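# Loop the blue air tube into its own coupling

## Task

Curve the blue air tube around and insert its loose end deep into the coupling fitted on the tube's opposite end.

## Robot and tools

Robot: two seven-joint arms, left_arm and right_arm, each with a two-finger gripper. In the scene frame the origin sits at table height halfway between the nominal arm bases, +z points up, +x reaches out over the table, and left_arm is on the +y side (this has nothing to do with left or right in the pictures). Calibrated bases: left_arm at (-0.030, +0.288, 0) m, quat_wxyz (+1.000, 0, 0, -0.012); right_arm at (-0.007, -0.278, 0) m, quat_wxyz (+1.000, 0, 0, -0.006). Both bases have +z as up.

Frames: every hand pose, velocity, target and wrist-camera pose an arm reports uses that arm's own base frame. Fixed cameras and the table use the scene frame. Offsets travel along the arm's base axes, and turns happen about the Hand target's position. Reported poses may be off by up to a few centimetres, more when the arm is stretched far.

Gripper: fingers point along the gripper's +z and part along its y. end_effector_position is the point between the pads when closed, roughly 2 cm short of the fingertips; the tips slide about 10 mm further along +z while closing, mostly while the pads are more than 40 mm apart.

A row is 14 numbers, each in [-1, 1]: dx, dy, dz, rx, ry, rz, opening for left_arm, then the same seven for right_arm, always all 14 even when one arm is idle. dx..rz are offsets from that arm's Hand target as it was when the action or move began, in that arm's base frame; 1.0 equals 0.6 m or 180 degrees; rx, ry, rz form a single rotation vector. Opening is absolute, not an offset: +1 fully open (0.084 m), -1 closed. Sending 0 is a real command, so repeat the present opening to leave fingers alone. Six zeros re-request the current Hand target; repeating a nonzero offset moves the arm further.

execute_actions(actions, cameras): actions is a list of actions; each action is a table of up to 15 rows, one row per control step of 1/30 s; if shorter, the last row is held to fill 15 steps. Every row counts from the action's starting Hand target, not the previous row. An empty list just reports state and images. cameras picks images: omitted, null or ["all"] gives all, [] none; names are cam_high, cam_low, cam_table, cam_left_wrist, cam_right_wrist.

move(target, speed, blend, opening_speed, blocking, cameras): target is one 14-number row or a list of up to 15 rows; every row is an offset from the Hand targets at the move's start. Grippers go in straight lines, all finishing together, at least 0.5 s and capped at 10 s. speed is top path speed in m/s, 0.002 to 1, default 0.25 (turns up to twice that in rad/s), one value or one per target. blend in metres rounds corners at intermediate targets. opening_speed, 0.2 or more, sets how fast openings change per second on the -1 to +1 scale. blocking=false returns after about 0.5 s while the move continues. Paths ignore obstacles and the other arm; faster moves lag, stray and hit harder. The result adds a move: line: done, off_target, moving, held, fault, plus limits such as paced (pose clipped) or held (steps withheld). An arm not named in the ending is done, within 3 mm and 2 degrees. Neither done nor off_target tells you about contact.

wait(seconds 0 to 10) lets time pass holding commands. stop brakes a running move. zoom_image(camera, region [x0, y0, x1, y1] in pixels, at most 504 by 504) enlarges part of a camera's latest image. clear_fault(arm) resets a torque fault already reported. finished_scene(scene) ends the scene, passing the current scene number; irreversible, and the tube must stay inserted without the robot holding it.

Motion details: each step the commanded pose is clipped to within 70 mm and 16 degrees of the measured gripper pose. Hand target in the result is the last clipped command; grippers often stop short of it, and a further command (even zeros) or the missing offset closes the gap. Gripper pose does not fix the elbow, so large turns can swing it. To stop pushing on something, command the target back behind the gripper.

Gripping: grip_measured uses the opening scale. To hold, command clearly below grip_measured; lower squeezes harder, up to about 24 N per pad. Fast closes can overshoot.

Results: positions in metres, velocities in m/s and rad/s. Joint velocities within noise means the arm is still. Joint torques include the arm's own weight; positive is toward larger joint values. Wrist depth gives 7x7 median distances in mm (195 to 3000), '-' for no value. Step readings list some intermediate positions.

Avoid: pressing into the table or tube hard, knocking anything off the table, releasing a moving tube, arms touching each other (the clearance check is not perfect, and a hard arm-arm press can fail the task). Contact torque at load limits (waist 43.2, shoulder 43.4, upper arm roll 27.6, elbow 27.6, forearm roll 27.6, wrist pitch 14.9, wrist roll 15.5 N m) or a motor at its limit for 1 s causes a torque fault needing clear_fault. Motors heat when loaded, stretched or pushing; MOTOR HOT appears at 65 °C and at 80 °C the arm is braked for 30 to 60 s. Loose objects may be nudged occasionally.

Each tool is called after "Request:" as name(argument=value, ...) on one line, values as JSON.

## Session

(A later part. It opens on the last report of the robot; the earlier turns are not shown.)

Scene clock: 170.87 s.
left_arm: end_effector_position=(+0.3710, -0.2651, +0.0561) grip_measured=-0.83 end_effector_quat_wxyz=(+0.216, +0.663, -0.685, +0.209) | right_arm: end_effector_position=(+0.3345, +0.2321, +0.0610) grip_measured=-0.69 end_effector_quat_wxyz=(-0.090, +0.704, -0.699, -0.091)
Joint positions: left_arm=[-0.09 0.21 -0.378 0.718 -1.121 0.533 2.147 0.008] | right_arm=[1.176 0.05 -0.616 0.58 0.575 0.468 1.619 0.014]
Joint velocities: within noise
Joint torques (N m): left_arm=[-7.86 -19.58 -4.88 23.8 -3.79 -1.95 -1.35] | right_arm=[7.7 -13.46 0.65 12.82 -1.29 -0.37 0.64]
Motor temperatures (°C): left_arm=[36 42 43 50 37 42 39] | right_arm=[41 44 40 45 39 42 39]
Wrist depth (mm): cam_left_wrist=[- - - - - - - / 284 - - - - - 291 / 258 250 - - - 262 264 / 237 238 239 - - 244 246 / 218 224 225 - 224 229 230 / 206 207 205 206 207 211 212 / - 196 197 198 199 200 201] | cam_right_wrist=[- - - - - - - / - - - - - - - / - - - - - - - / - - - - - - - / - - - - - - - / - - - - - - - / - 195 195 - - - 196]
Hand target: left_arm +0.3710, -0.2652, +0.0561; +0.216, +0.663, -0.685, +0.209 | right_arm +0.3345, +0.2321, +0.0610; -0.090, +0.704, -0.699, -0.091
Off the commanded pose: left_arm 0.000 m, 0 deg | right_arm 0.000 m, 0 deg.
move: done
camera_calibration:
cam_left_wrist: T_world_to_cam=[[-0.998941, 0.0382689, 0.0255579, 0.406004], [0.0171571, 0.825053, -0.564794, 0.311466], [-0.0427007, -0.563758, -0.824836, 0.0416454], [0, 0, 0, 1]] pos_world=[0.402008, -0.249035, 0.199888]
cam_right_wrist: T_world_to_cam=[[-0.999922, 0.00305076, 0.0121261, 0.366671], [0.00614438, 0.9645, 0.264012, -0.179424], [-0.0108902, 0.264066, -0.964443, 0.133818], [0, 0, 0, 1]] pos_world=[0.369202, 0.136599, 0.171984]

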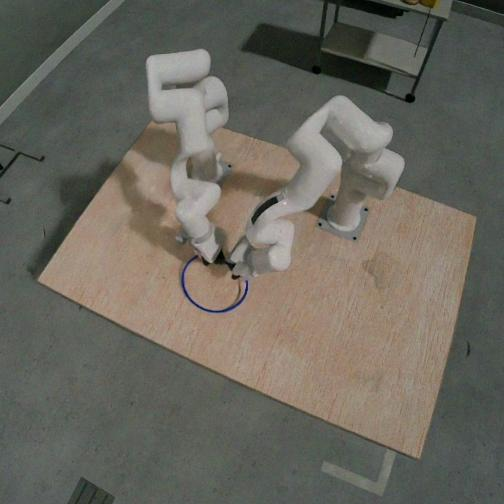

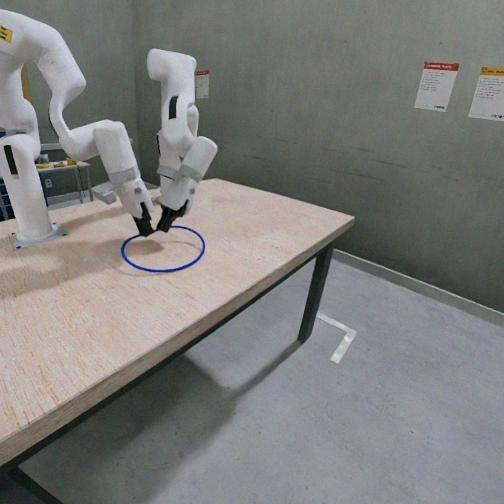

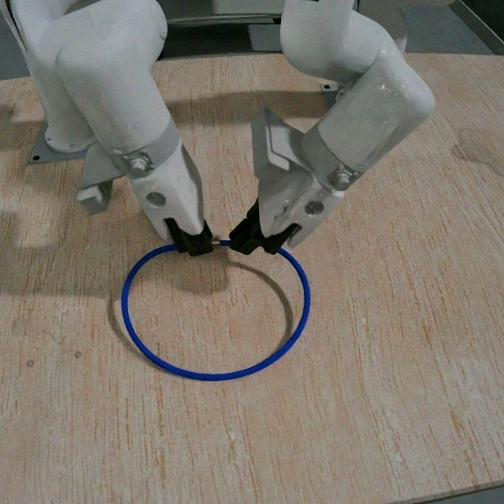

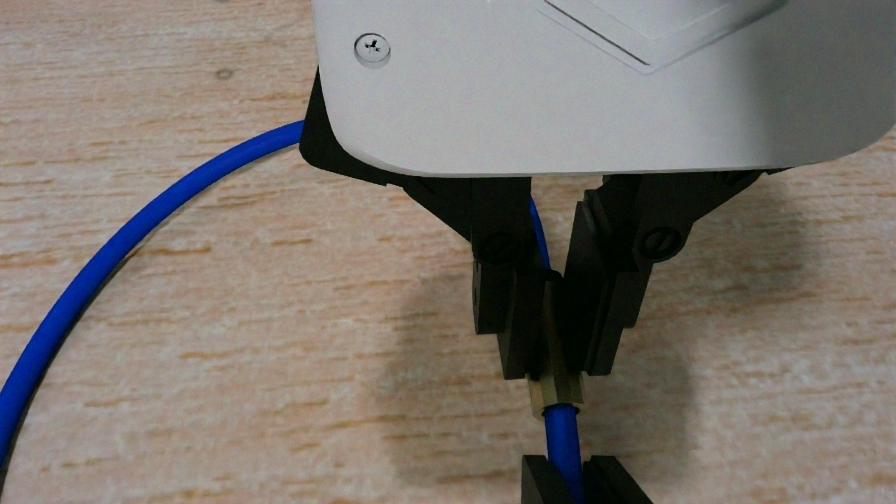

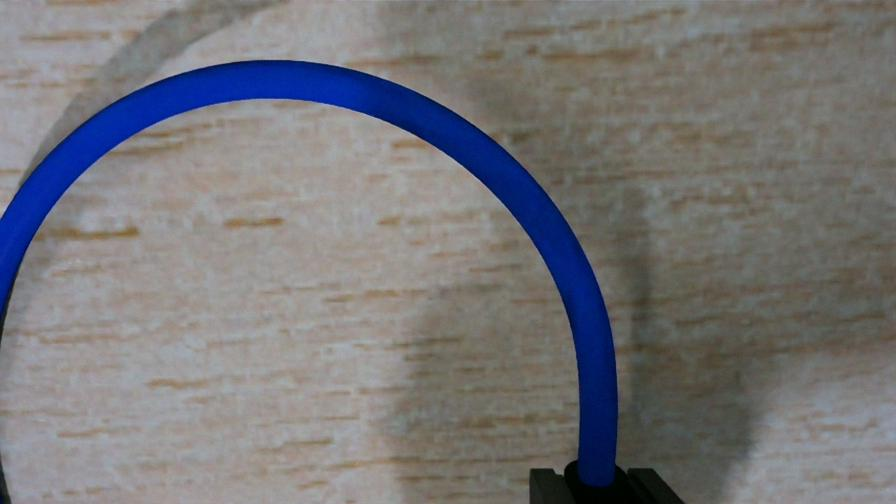

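Request:
move(target=[0.0000,-0.0050,0.0000,0,0,0,-1,0,0,0,0,0,0,-1], speed=0.015)

Request:
zoom_image(camera="cam_left_wrist", region=[490, 340, 610, 500])

Request:
zoom_image(camera="cam_table", region=[208, 234, 232, 252])

Scene clock: 173.63 s.
left_arm: end_effector_position=(+0.3710, -0.2681, +0.0561) grip_measured=-0.83 end_effector_quat_wxyz=(+0.216, +0.663, -0.685, +0.209) | right_arm: end_effector_position=(+0.3345, +0.2320, +0.0610) grip_measured=-0.69 end_effector_quat_wxyz=(-0.090, +0.704, -0.699, -0.091)
Joint positions: left_arm=[-0.095 0.214 -0.381 0.722 -1.123 0.528 2.143 0.008] | right_arm=[1.176 0.05 -0.617 0.58 0.575 0.468 1.619 0.014]
Joint velocities: within noise
Joint torques (N m): left_arm=[-14.13 -20.4 -10.16 27.82 -4.34 -0.19 -1.37] | right_arm=[12.54 -13.15 7.67 12.77 -0.94 -0.35 0.66]
Motor temperatures (°C): left_arm=[36 42 43 51 37 42 39] | right_arm=[41 44 40 45 39 42 39]
Wrist depth (mm): cam_left_wrist=[- - - - - - - / 277 - - - - - - / 258 249 - - - 261 263 / 236 238 239 - - 243 245 / 218 223 225 - - 228 230 / 206 207 205 205 207 211 212 / - 196 197 198 199 200 200] | cam_right_wrist=[- - - - - - - / - - - - - - - / - - - - - - - / - - - - - - - / - - - - - - - / - - - - - - - / - 195 195 - - - 196]
Hand target: left_arm +0.3710, -0.2682, +0.0561; +0.216, +0.663, -0.685, +0.209 | right_arm +0.3345, +0.2321, +0.0610; -0.090, +0.704, -0.699, -0.091
Off the commanded pose: left_arm 0.000 m, 0 deg | right_arm 0.000 m, 0 deg.
move: done
camera_calibration:
cam_left_wrist: T_world_to_cam=[[-0.998947, 0.0381261, 0.0255322, 0.406091], [0.0170562, 0.825089, -0.564745, 0.31398], [-0.0425978, -0.563714, -0.824871, 0.0399304], [0, 0, 0, 1]] pos_world=[0.402009, -0.252035, 0.199888]
cam_right_wrist: T_world_to_cam=[[-0.999921, 0.00324377, 0.0121785, 0.366636], [0.00634437, 0.964499, 0.264011, -0.179401], [-0.0108897, 0.264068, -0.964443, 0.133844], [0, 0, 0, 1]] pos_world=[0.369202, 0.136499, 0.171984]

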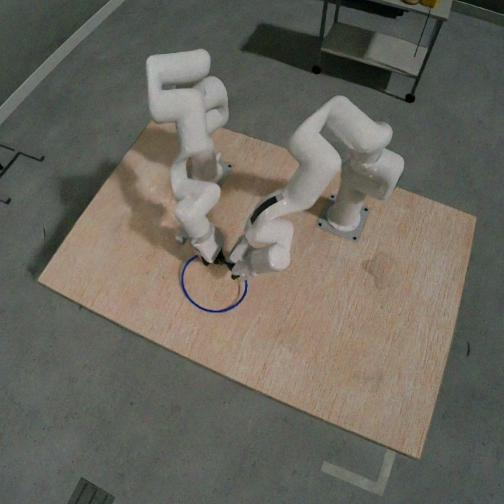

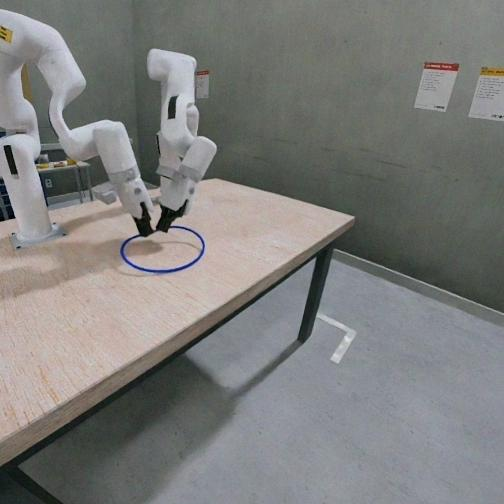

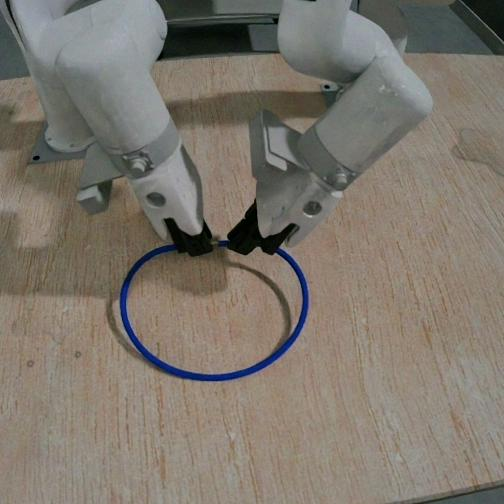

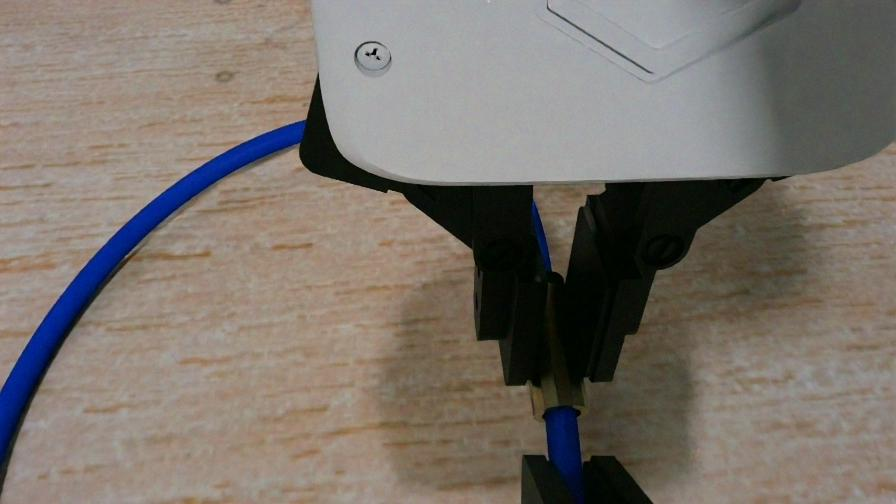

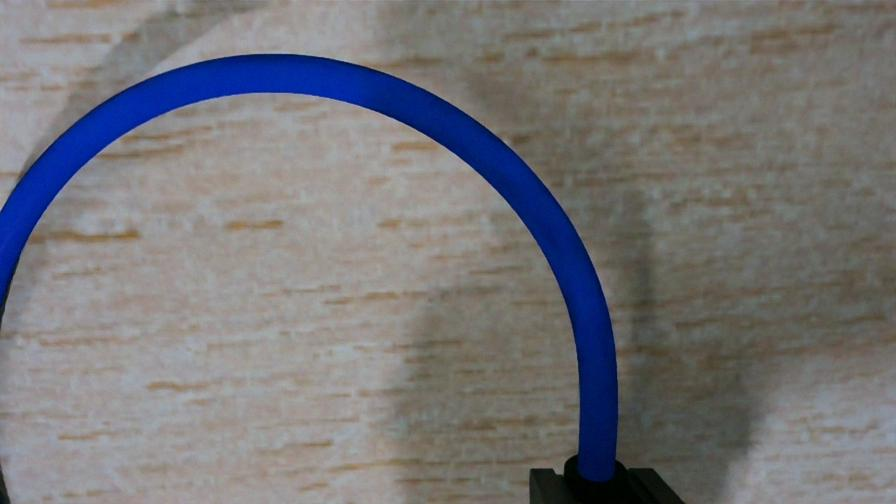

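Scaled by 3.150 from the camera's 896x504 image, which has a finer 1280x720 frame.

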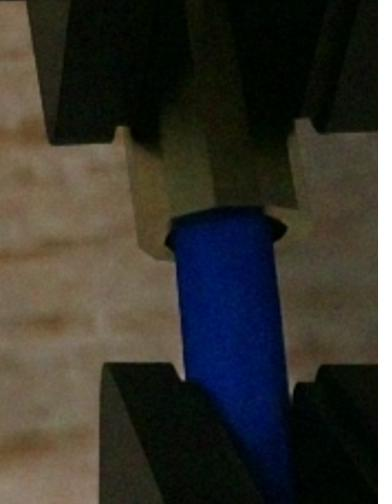

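Scaled by 21.000 from the camera's 504x504 image, which has a finer 720x720 frame.

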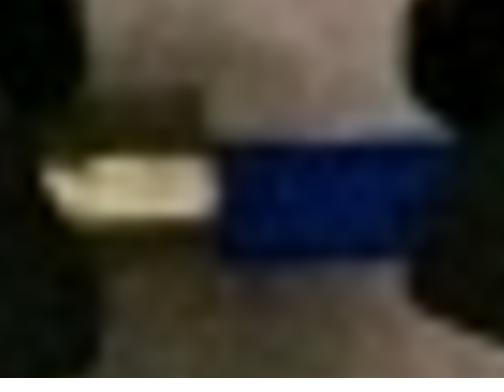

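Request:
move(target=[[0,0.0017,0,0,0,0,-1,0,0,0,0,0,0,-1],[0,0.0017,-0.0433,0,0,0,-1,0,0,-0.0433,0,0,0,-1]], speed=[0.02,0.05])

Request:
zoom_image(camera="cam_left_wrist", region=[490, 340, 610, 500])

Scene clock: 177.33 s.
left_arm: end_effector_position=(+0.3709, -0.2672, +0.0301) grip_measured=-0.83 end_effector_quat_wxyz=(+0.216, +0.663, -0.685, +0.209) | right_arm: end_effector_position=(+0.3345, +0.2320, +0.0350) grip_measured=-0.69 end_effector_quat_wxyz=(-0.090, +0.704, -0.699, -0.091)
Joint positions: left_arm=[-0.094 0.297 -0.388 0.739 -1.185 0.479 2.232 0.008] | right_arm=[1.161 0.151 -0.575 0.596 0.766 0.434 1.465 0.014]
Joint velocities: within noise
Joint torques (N m): left_arm=[1.86 -21.37 -7.87 24.67 -3.74 -0.85 1.38] | right_arm=[-2.49 -9.16 5.07 16.29 2.9 -1.3 -0.68]
Motor temperatures (°C): left_arm=[36 42 44 52 37 42 39] | right_arm=[41 44 41 46 39 42 39]
Wrist depth (mm): cam_left_wrist=[- - - - - - - / 242 - - - - - - / 220 218 - - - - 229 / 206 207 208 - - 212 214 / - 199 199 - - 200 200 / - - - - - - - / - - - - - - -] | cam_right_wrist=[- - - - - - - / - - - - - - - / - - - - - - - / - - - - - - - / - - - - - - - / - - - - - - - / - - - - - - -]
Hand target: left_arm +0.3710, -0.2672, +0.0301; +0.216, +0.663, -0.685, +0.209 | right_arm +0.3345, +0.2321, +0.0350; -0.090, +0.704, -0.699, -0.091
Off the commanded pose: left_arm 0.000 m, 0 deg | right_arm 0.000 m, 0 deg.
move: done
camera_calibration:
cam_left_wrist: T_world_to_cam=[[-0.998939, 0.0383473, 0.0255021, 0.406675], [0.0172557, 0.825082, -0.56475, 0.298531], [-0.0426979, -0.563711, -0.824868, 0.0191102], [0, 0, 0, 1]] pos_world=[0.401908, -0.251135, 0.173988]
cam_right_wrist: T_world_to_cam=[[-0.999921, 0.00314841, 0.0121521, 0.366969], [0.00624437, 0.964525, 0.263919, -0.172586], [-0.01089, 0.263974, -0.964468, 0.108759], [0, 0, 0, 1]] pos_world=[0.369202, 0.136599, 0.145984]

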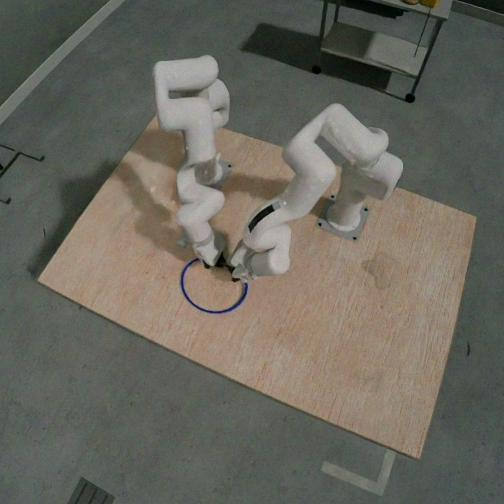

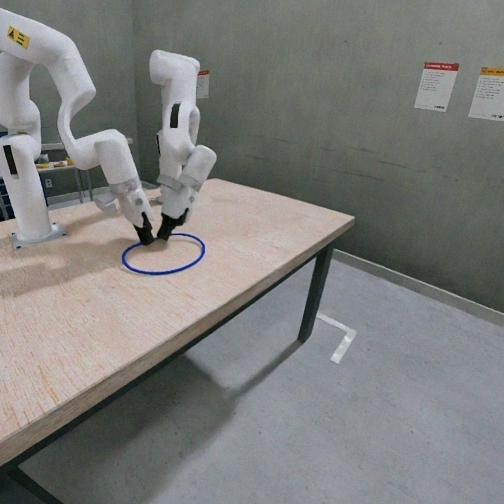

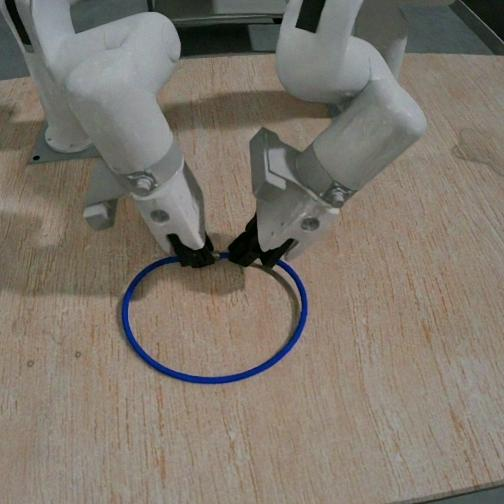

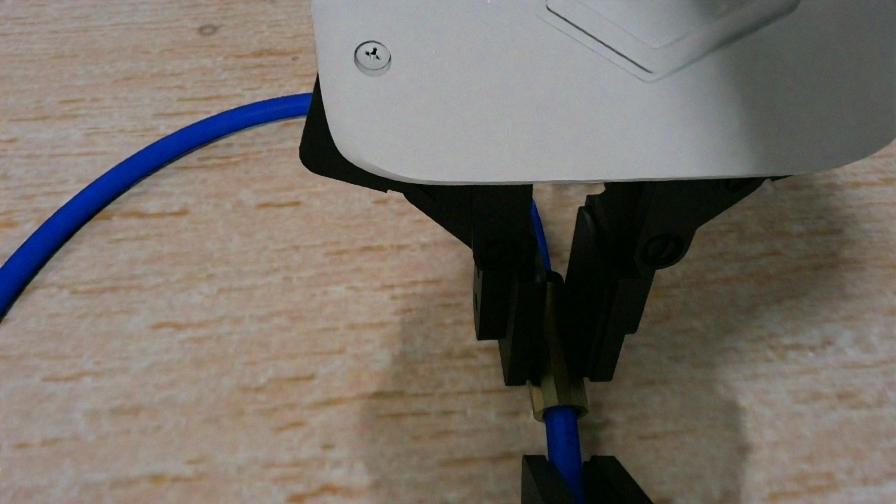

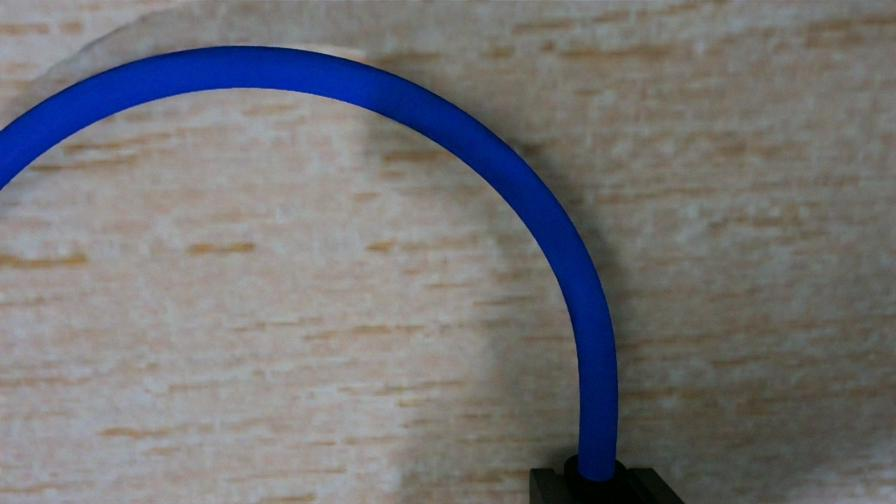

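Scaled by 3.150 from the camera's 896x504 image, which has a finer 1280x720 frame.

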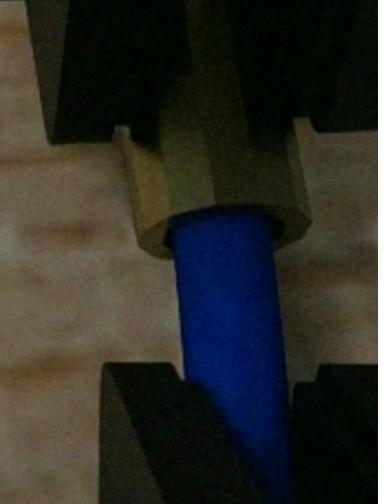

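Request:
move(target=[0,0,0,0,0,0,-0.6,0,0,0,0,0,0,-1], opening_speed=0.2, speed=0.03)

Request:
zoom_image(camera="cam_left_wrist", region=[490, 340, 610, 500])

Request:
move(target=[[-0.0105,0.0757,0.109,0,0,0,-0.6,0,0,0,0,0,0,-1],[-0.021,0.25,0.30,0,0,0,-0.6,0,0,0,0,0,0,-1]], speed=[0.05,0.2], blend=[0.02,0])

Request:
zoom_image(camera="cam_table", region=[200, 235, 260, 275])

Scene clock: 183.17 s.
left_arm: end_effector_position=(+0.3709, -0.2672, +0.0301) grip_measured=-0.62 end_effector_quat_wxyz=(+0.216, +0.663, -0.685, +0.209) | right_arm: end_effector_position=(+0.3345, +0.2321, +0.0350) grip_measured=-0.69 end_effector_quat_wxyz=(-0.090, +0.704, -0.699, -0.091)
Joint positions: left_arm=[-0.094 0.297 -0.388 0.739 -1.185 0.479 2.232 0.017] | right_arm=[1.161 0.152 -0.575 0.596 0.767 0.434 1.464 0.014]
Joint velocities: within noise
Joint torques (N m): left_arm=[6.37 -21.89 -0.02 11.04 -1.47 -1.02 1.17] | right_arm=[-7.55 -9.28 -4.68 11.14 0.33 -2.62 -0.48]
Motor temperatures (°C): left_arm=[36 42 44 52 37 41 39] | right_arm=[41 44 41 47 39 42 39]
Wrist depth (mm): cam_left_wrist=[- - - - - - - / 243 - - - - - - / 220 221 - - - - 230 / 206 207 209 - - 213 214 / - 199 200 - - 200 200 / - - - - - - - / - - - - - - -] | cam_right_wrist=[- - - - - - - / - - - - - - - / - - - - - - - / - - - - - - - / - - - - - - - / - - - - - - - / - - - - - - -]
Hand target: left_arm +0.3710, -0.2672, +0.0301; +0.216, +0.663, -0.685, +0.209 | right_arm +0.3345, +0.2321, +0.0350; -0.090, +0.704, -0.699, -0.091
Off the commanded pose: left_arm 0.000 m, 0 deg | right_arm 0.000 m, 0 deg.
move: done
camera_calibration:
cam_left_wrist: T_world_to_cam=[[-0.998941, 0.0382692, 0.0255536, 0.406747], [0.0171562, 0.825007, -0.564863, 0.298571], [-0.0426987, -0.563826, -0.824789, 0.0190724], [0, 0, 0, 1]] pos_world=[0.402008, -0.251135, 0.173988]
cam_right_wrist: T_world_to_cam=[[-0.999922, 0.00305076, 0.0121261, 0.366986], [0.00614438, 0.9645, 0.264012, -0.17256], [-0.0108902, 0.264066, -0.964443, 0.108743], [0, 0, 0, 1]] pos_world=[0.369202, 0.136599, 0.145984]

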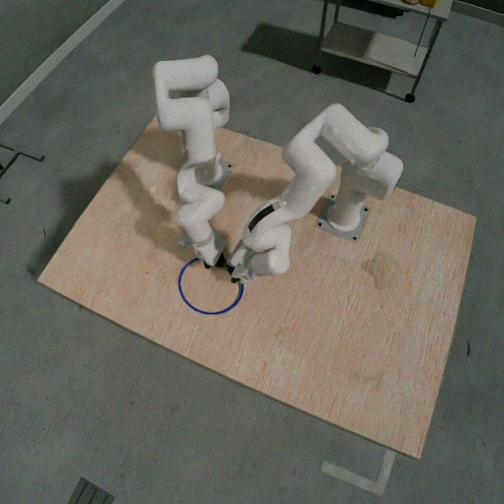

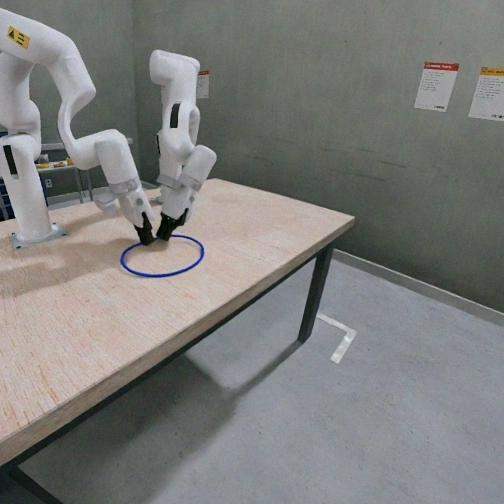

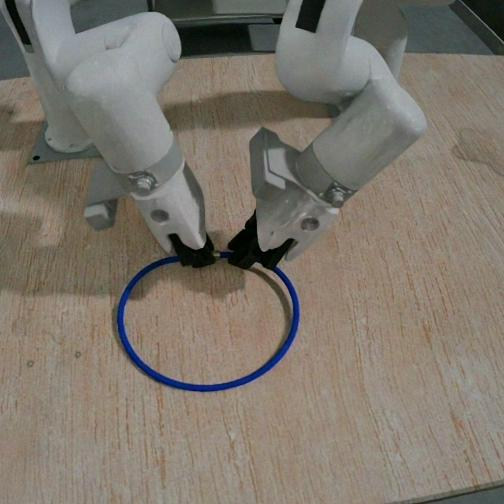

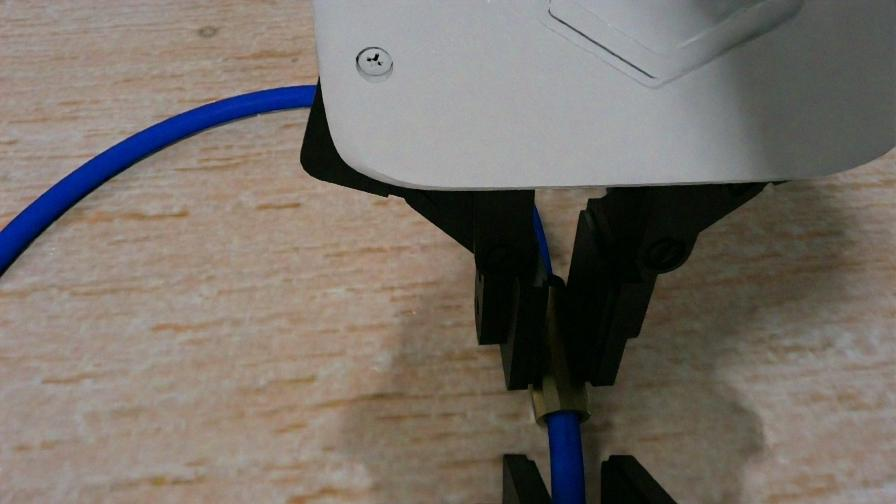

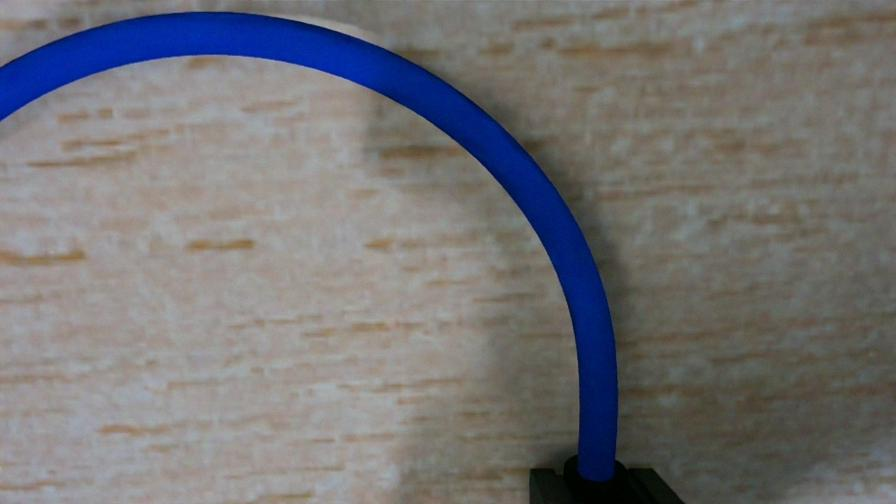

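Scaled by 3.150 from the camera's 896x504 image, which has a finer 1280x720 frame.

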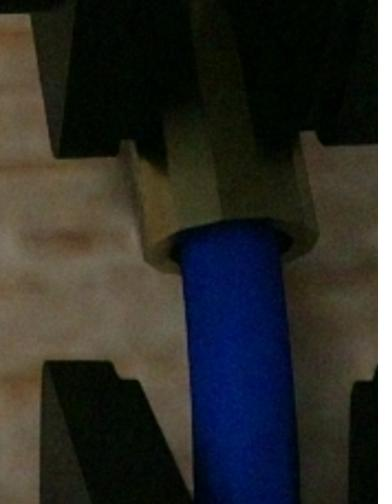

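Scene clock: 186.13 s.
left_arm: end_effector_position=(+0.3584, -0.1172, +0.2100) grip_measured=-0.62 end_effector_quat_wxyz=(+0.216, +0.663, -0.685, +0.209) | right_arm: end_effector_position=(+0.3345, +0.2321, +0.0350) grip_measured=-0.69 end_effector_quat_wxyz=(-0.090, +0.704, -0.699, -0.091)
Joint positions: left_arm=[0.153 -0.292 -0.127 0.684 -0.724 1.14 2.005 0.017] | right_arm=[1.161 0.152 -0.575 0.596 0.766 0.434 1.464 0.014]
Joint velocities: within noise
Joint torques (N m): left_arm=[7.46 -20.66 3.1 25.92 2.82 0.75 -1.25] | right_arm=[-2.76 -9.35 -0.64 9.61 -1.41 -0.63 -0.31]
Motor temperatures (°C): left_arm=[36 42 44 51 37 41 39] | right_arm=[41 44 41 47 39 42 39]
Wrist depth (mm): cam_left_wrist=[549 554 556 282 552 570 525 / 497 510 499 301 508 526 528 / 457 452 454 330 461 475 479 / 419 423 424 419 430 433 436 / 395 389 399 402 404 405 408 / 365 361 363 365 373 369 377 / 340 342 344 351 348 349 351] | cam_right_wrist=[- - - - - - - / - - - - - - - / - - - - - - - / - - - - - - - / - - - - - - - / - - - - - - - / - - - - - - -]
Hand target: left_arm +0.3584, -0.1172, +0.2101; +0.216, +0.663, -0.685, +0.209 | right_arm +0.3345, +0.2321, +0.0350; -0.090, +0.704, -0.699, -0.091
Off the commanded pose: left_arm 0.000 m, 0 deg | right_arm 0.000 m, 0 deg.
move: done
camera_calibration:
cam_left_wrist: T_world_to_cam=[[-0.998941, 0.0382662, 0.0255597, 0.383821], [0.0171539, 0.825053, -0.564794, 0.276636], [-0.0427007, -0.563758, -0.824836, 0.251512], [0, 0, 0, 1]] pos_world=[0.389408, -0.101135, 0.353888]
cam_right_wrist: T_world_to_cam=[[-0.999922, 0.00305076, 0.0121261, 0.366986], [0.00614438, 0.9645, 0.264012, -0.17256], [-0.0108902, 0.264066, -0.964443, 0.108743], [0, 0, 0, 1]] pos_world=[0.369202, 0.136599, 0.145984]

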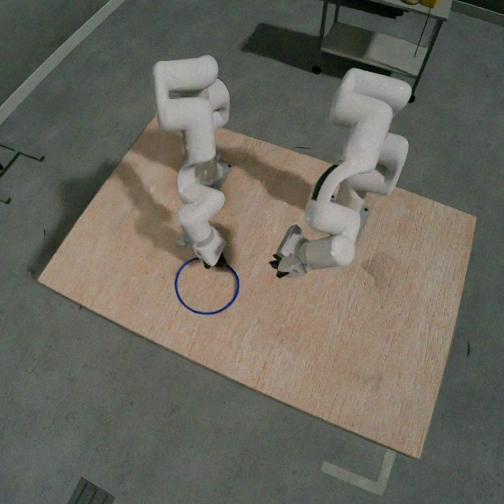

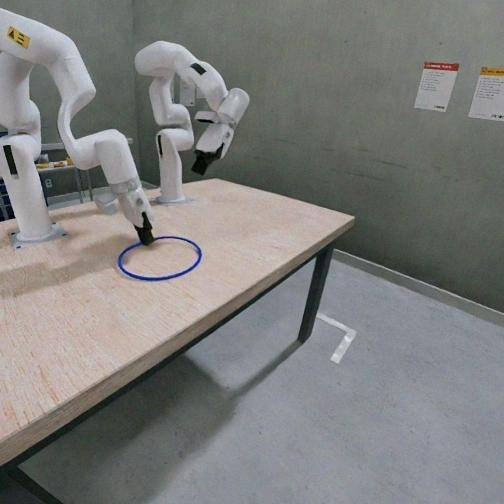

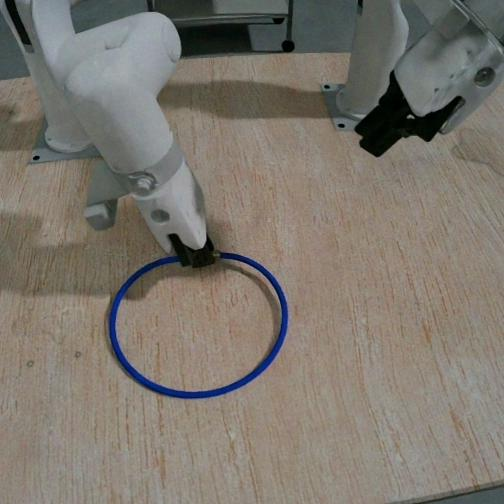

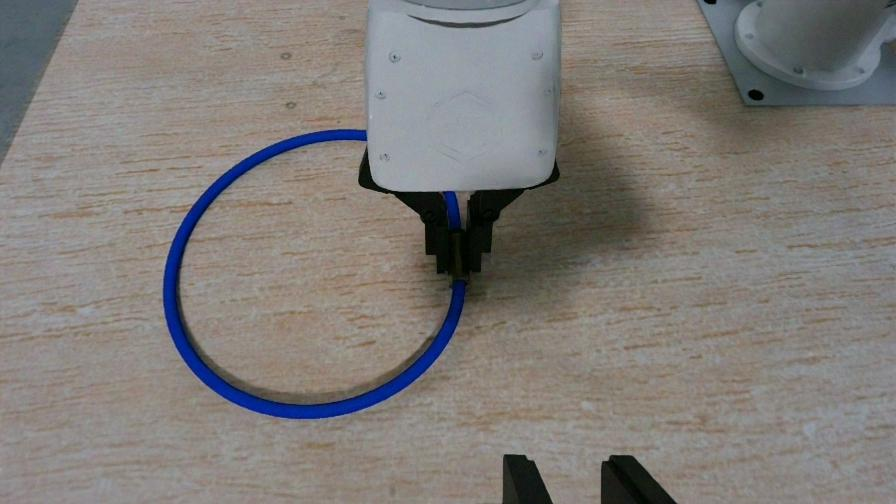

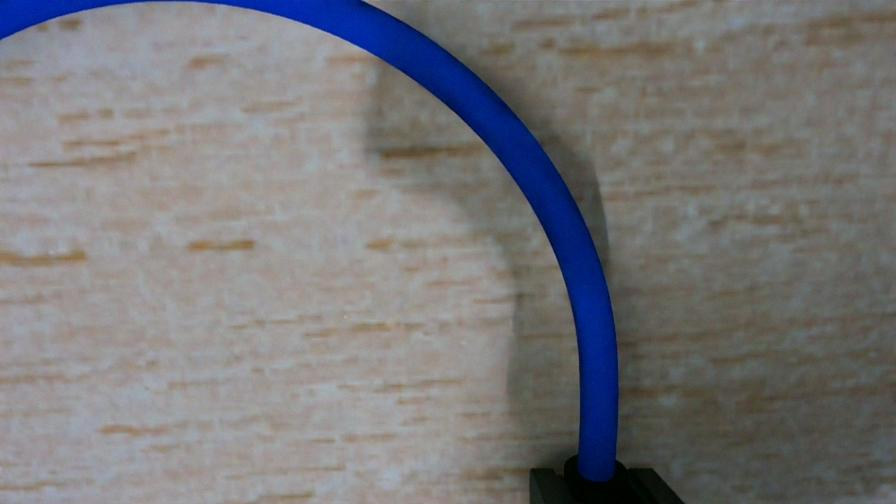

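Scaled by 8.400 from the camera's 504x504 image, which has a finer 720x720 frame.

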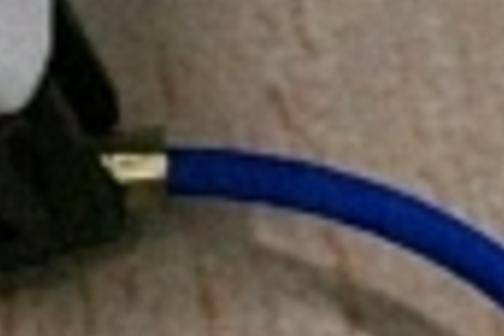

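Still seated. Lower right and release.

Request:
move(target=[[0,0,0,0,0,0,-0.6,0,0,-0.0167,0,0,0,-1],[0,0,0,0,0,0,-0.6,0,0,-0.0167,0,0,0,-0.45]], speed=0.04, opening_speed=0.2)

Request:
zoom_image(camera="cam_left_wrist", region=[380, 180, 540, 340])

Scene clock: 192.27 s.
left_arm: end_effector_position=(+0.3584, -0.1172, +0.2101) grip_measured=-0.62 end_effector_quat_wxyz=(+0.216, +0.663, -0.685, +0.209) | right_arm: end_effector_position=(+0.3345, +0.2321, +0.0250) grip_measured=-0.47 end_effector_quat_wxyz=(-0.090, +0.704, -0.699, -0.091)
Joint positions: left_arm=[0.153 -0.292 -0.127 0.684 -0.724 1.141 2.005 0.017] | right_arm=[1.146 0.19 -0.552 0.606 0.838 0.424 1.406 0.024]
Joint velocities: within noise
Joint torques (N m): left_arm=[7.2 -19.65 2.74 24.4 2.6 0.14 -0.99] | right_arm=[-9.09 -8 -0.35 12.6 2.24 -2.08 -0.71]
Motor temperatures (°C): left_arm=[36 42 44 52 37 41 39] | right_arm=[41 44 40 47 39 42 39]
Wrist depth (mm): cam_left_wrist=[551 554 557 279 552 570 525 / 495 508 489 308 508 525 526 / 460 453 454 334 461 474 478 / 421 423 426 420 433 435 435 / 394 390 397 395 404 406 409 / 364 361 368 365 374 370 378 / 340 342 344 352 347 350 351] | cam_right_wrist=[- - - - - - - / - - - - - - - / - - - - - - - / - - - - - - - / - - - - - - - / - - - - - - - / - - - - - - -]
Hand target: left_arm +0.3584, -0.1172, +0.2101; +0.216, +0.663, -0.685, +0.209 | right_arm +0.3345, +0.2321, +0.0250; -0.090, +0.704, -0.699, -0.091
Off the commanded pose: left_arm 0.000 m, 0 deg | right_arm 0.000 m, 0 deg.
move: done
camera_calibration:
cam_left_wrist: T_world_to_cam=[[-0.998945, 0.03821, 0.0254772, 0.383843], [0.0171541, 0.825054, -0.564793, 0.276692], [-0.0426009, -0.56376, -0.824839, 0.251556], [0, 0, 0, 1]] pos_world=[0.389409, -0.101135, 0.353988]
cam_right_wrist: T_world_to_cam=[[-0.999922, 0.00305076, 0.0121261, 0.367107], [0.00614438, 0.9645, 0.264012, -0.16992], [-0.0108902, 0.264066, -0.964443, 0.0990983], [0, 0, 0, 1]] pos_world=[0.369202, 0.136599, 0.135984]

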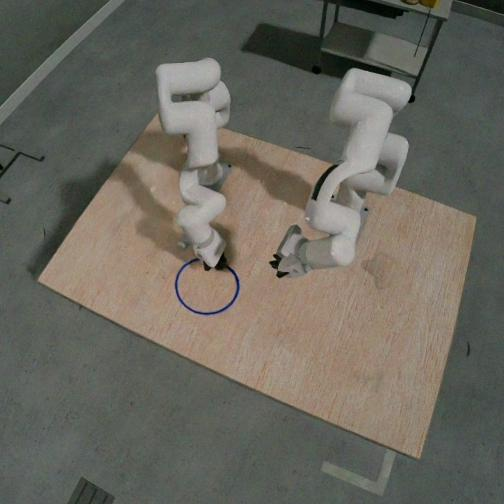

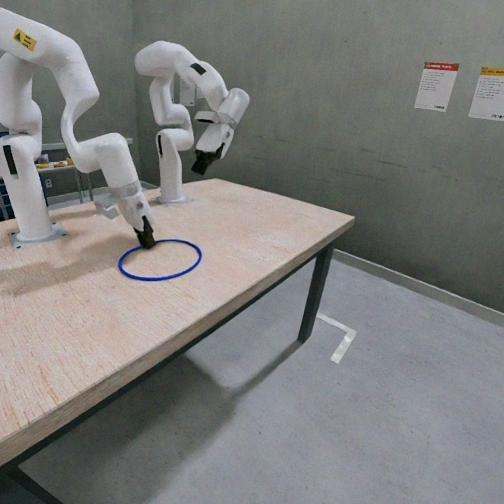

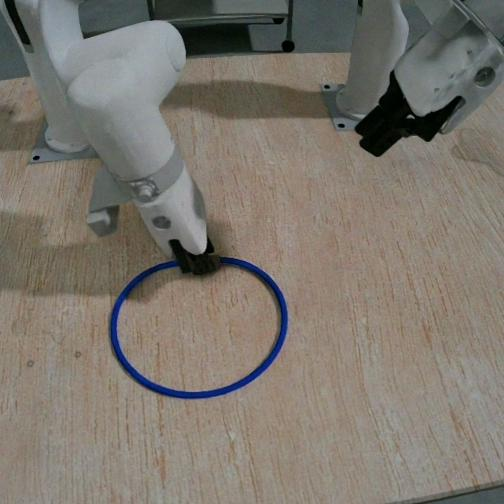

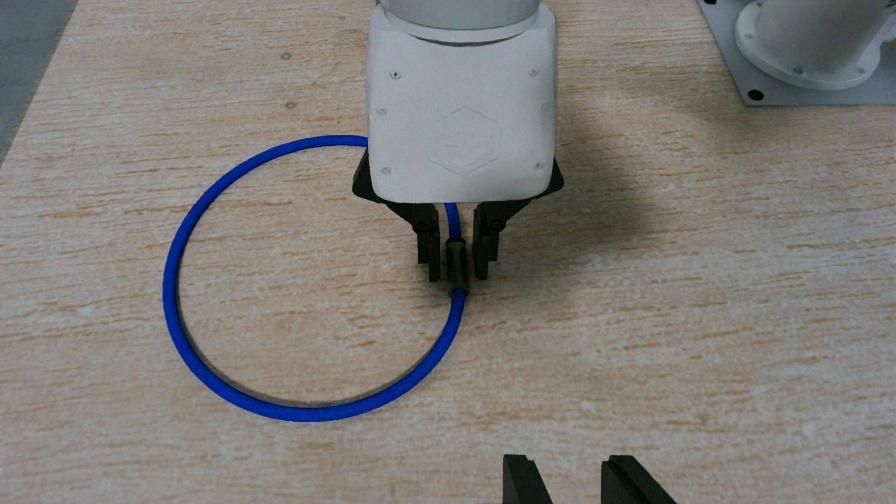

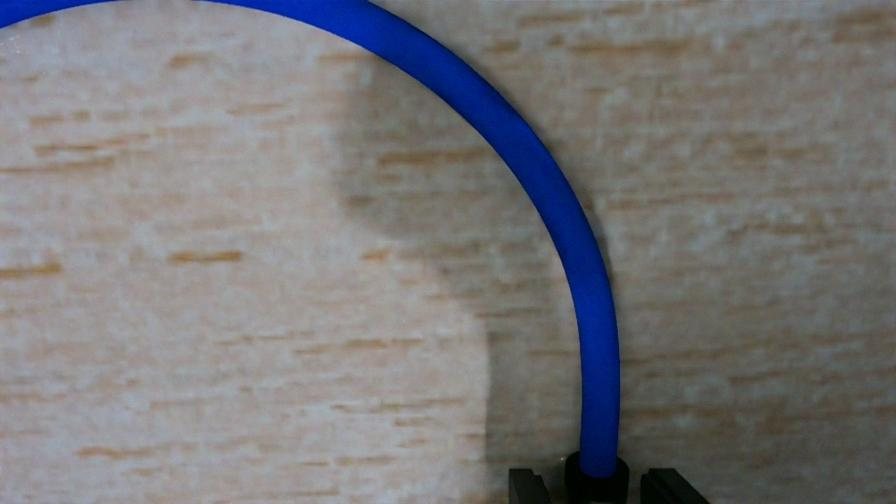

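Scaled by 3.150 from the camera's 896x504 image, which has a finer 1280x720 frame.

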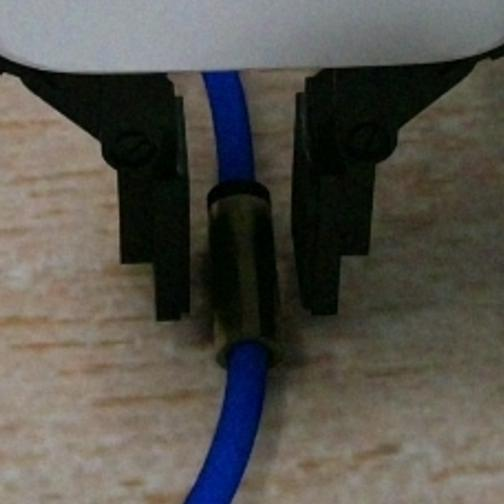

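Request:
move(target=[[0,0,0,0,0,0,-0.6,0.007,-0.035,0.13,0,0,0,-0.45],[0,0,0,0,0,0,-0.6,0.007,-0.1,0.25,0,0,0,-0.45]], speed=[0.05,0.2], blend=[0.02,0])

Request:
zoom_image(camera="cam_left_wrist", region=[380, 180, 540, 340])

Scene clock: 197.10 s.
left_arm: end_effector_position=(+0.3584, -0.1172, +0.2101) grip_measured=-0.62 end_effector_quat_wxyz=(+0.216, +0.663, -0.685, +0.209) | right_arm: end_effector_position=(+0.3387, +0.1721, +0.1750) grip_measured=-0.47 end_effector_quat_wxyz=(-0.090, +0.704, -0.699, -0.091)
Joint positions: left_arm=[0.153 -0.292 -0.127 0.684 -0.724 1.141 2.005 0.017] | right_arm=[0.997 -0.379 -0.625 0.603 0.028 0.817 1.942 0.024]
Joint velocities: within noise
Joint torques (N m): left_arm=[7.01 -18.53 2.57 23.46 2.23 -0.2 -0.7] | right_arm=[-9.38 -11.92 5.41 16.64 -1.92 -0.67 0.88]
Motor temperatures (°C): left_arm=[36 42 44 53 37 41 39] | right_arm=[41 44 40 47 39 42 39]
Wrist depth (mm): cam_left_wrist=[551 556 560 560 569 570 525 / 495 508 514 516 521 524 528 / 459 453 464 467 471 476 476 / 422 423 425 430 431 434 436 / 395 391 399 401 403 406 408 / 366 362 368 367 372 371 377 / 340 342 344 352 348 350 352] | cam_right_wrist=[269 269 269 268 270 270 270 / 275 275 276 276 277 277 277 / 285 283 282 283 285 286 286 / 291 292 292 292 293 293 294 / 302 300 302 303 301 303 304 / 310 310 311 311 312 312 312 / 321 319 320 321 320 321 324]
Hand target: left_arm +0.3584, -0.1172, +0.2101; +0.216, +0.663, -0.685, +0.209 | right_arm +0.3387, +0.1721, +0.1750; -0.090, +0.704, -0.699, -0.091
Off the commanded pose: left_arm 0.000 m, 0 deg | right_arm 0.000 m, 0 deg.
move: done
camera_calibration:
cam_left_wrist: T_world_to_cam=[[-0.998945, 0.03821, 0.0254772, 0.383843], [0.0171541, 0.825054, -0.564793, 0.276692], [-0.0426009, -0.56376, -0.824839, 0.251556], [0, 0, 0, 1]] pos_world=[0.389409, -0.101135, 0.353988]
cam_right_wrist: T_world_to_cam=[[-0.999922, 0.00305076, 0.0121261, 0.369671], [0.00614438, 0.9645, 0.264012, -0.151677], [-0.0108902, 0.264066, -0.964443, 0.259654], [0, 0, 0, 1]] pos_world=[0.373402, 0.0765989, 0.285984]

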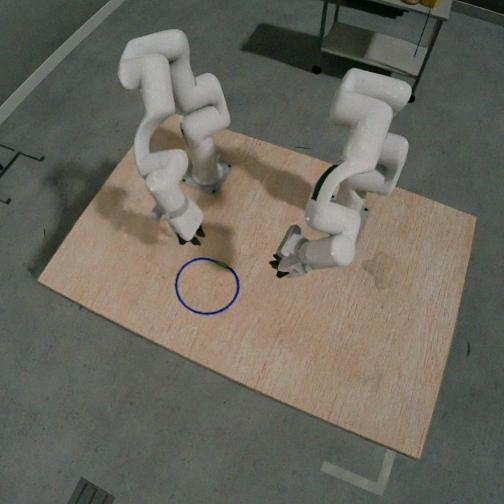

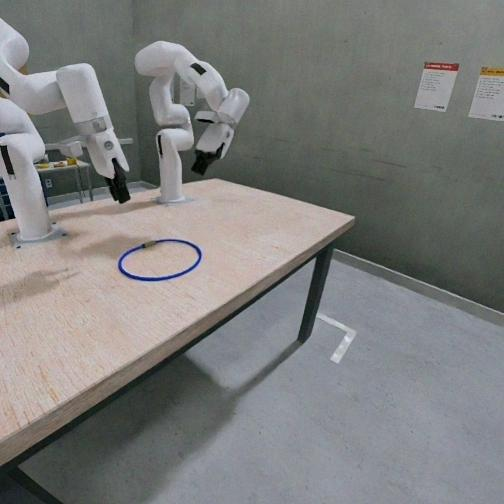

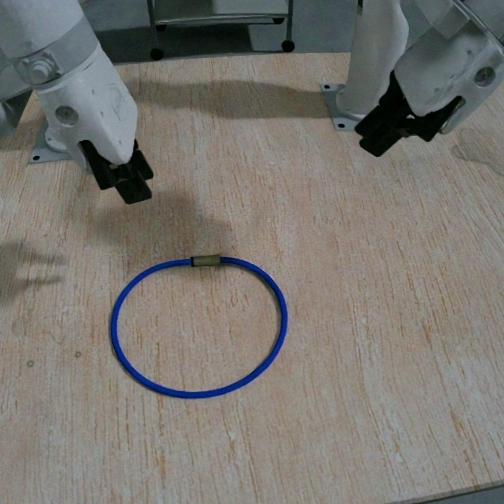

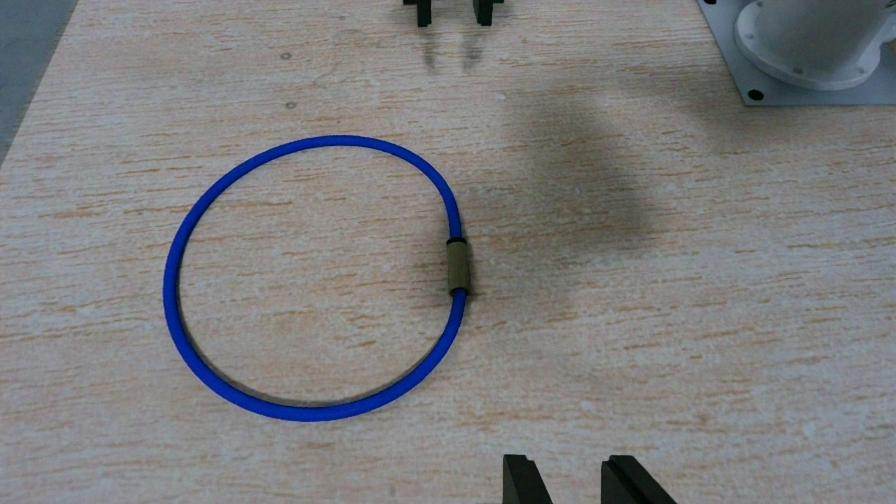

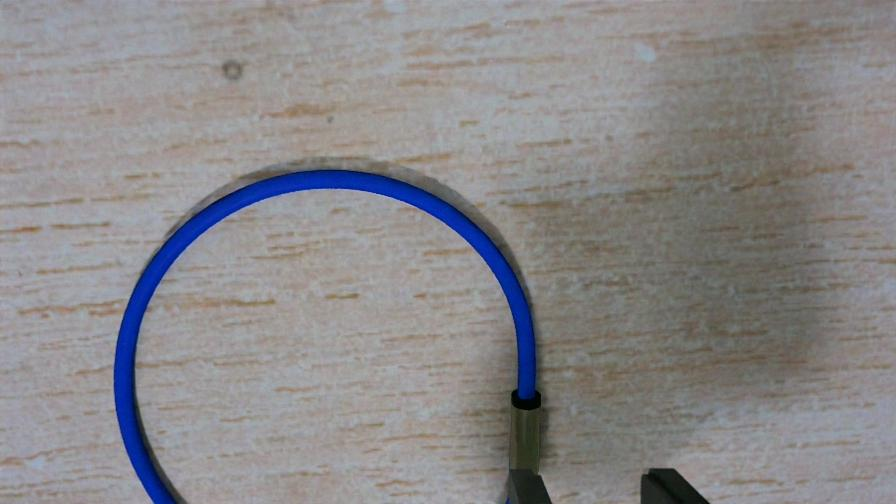

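Scaled by 3.150 from the camera's 896x504 image, which has a finer 1280x720 frame.

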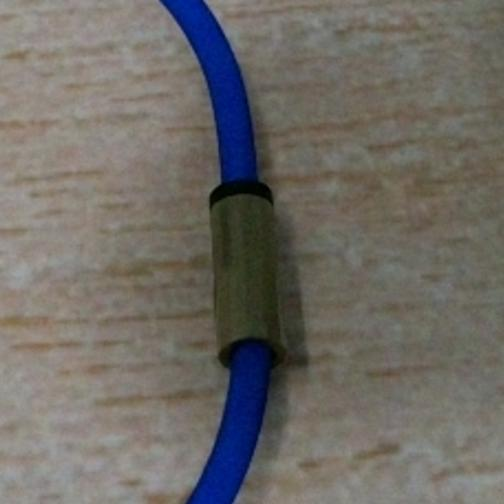

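Closed loop, tube seated.

Request:
finished_scene(scene=2)

The scene is finished: the task was done.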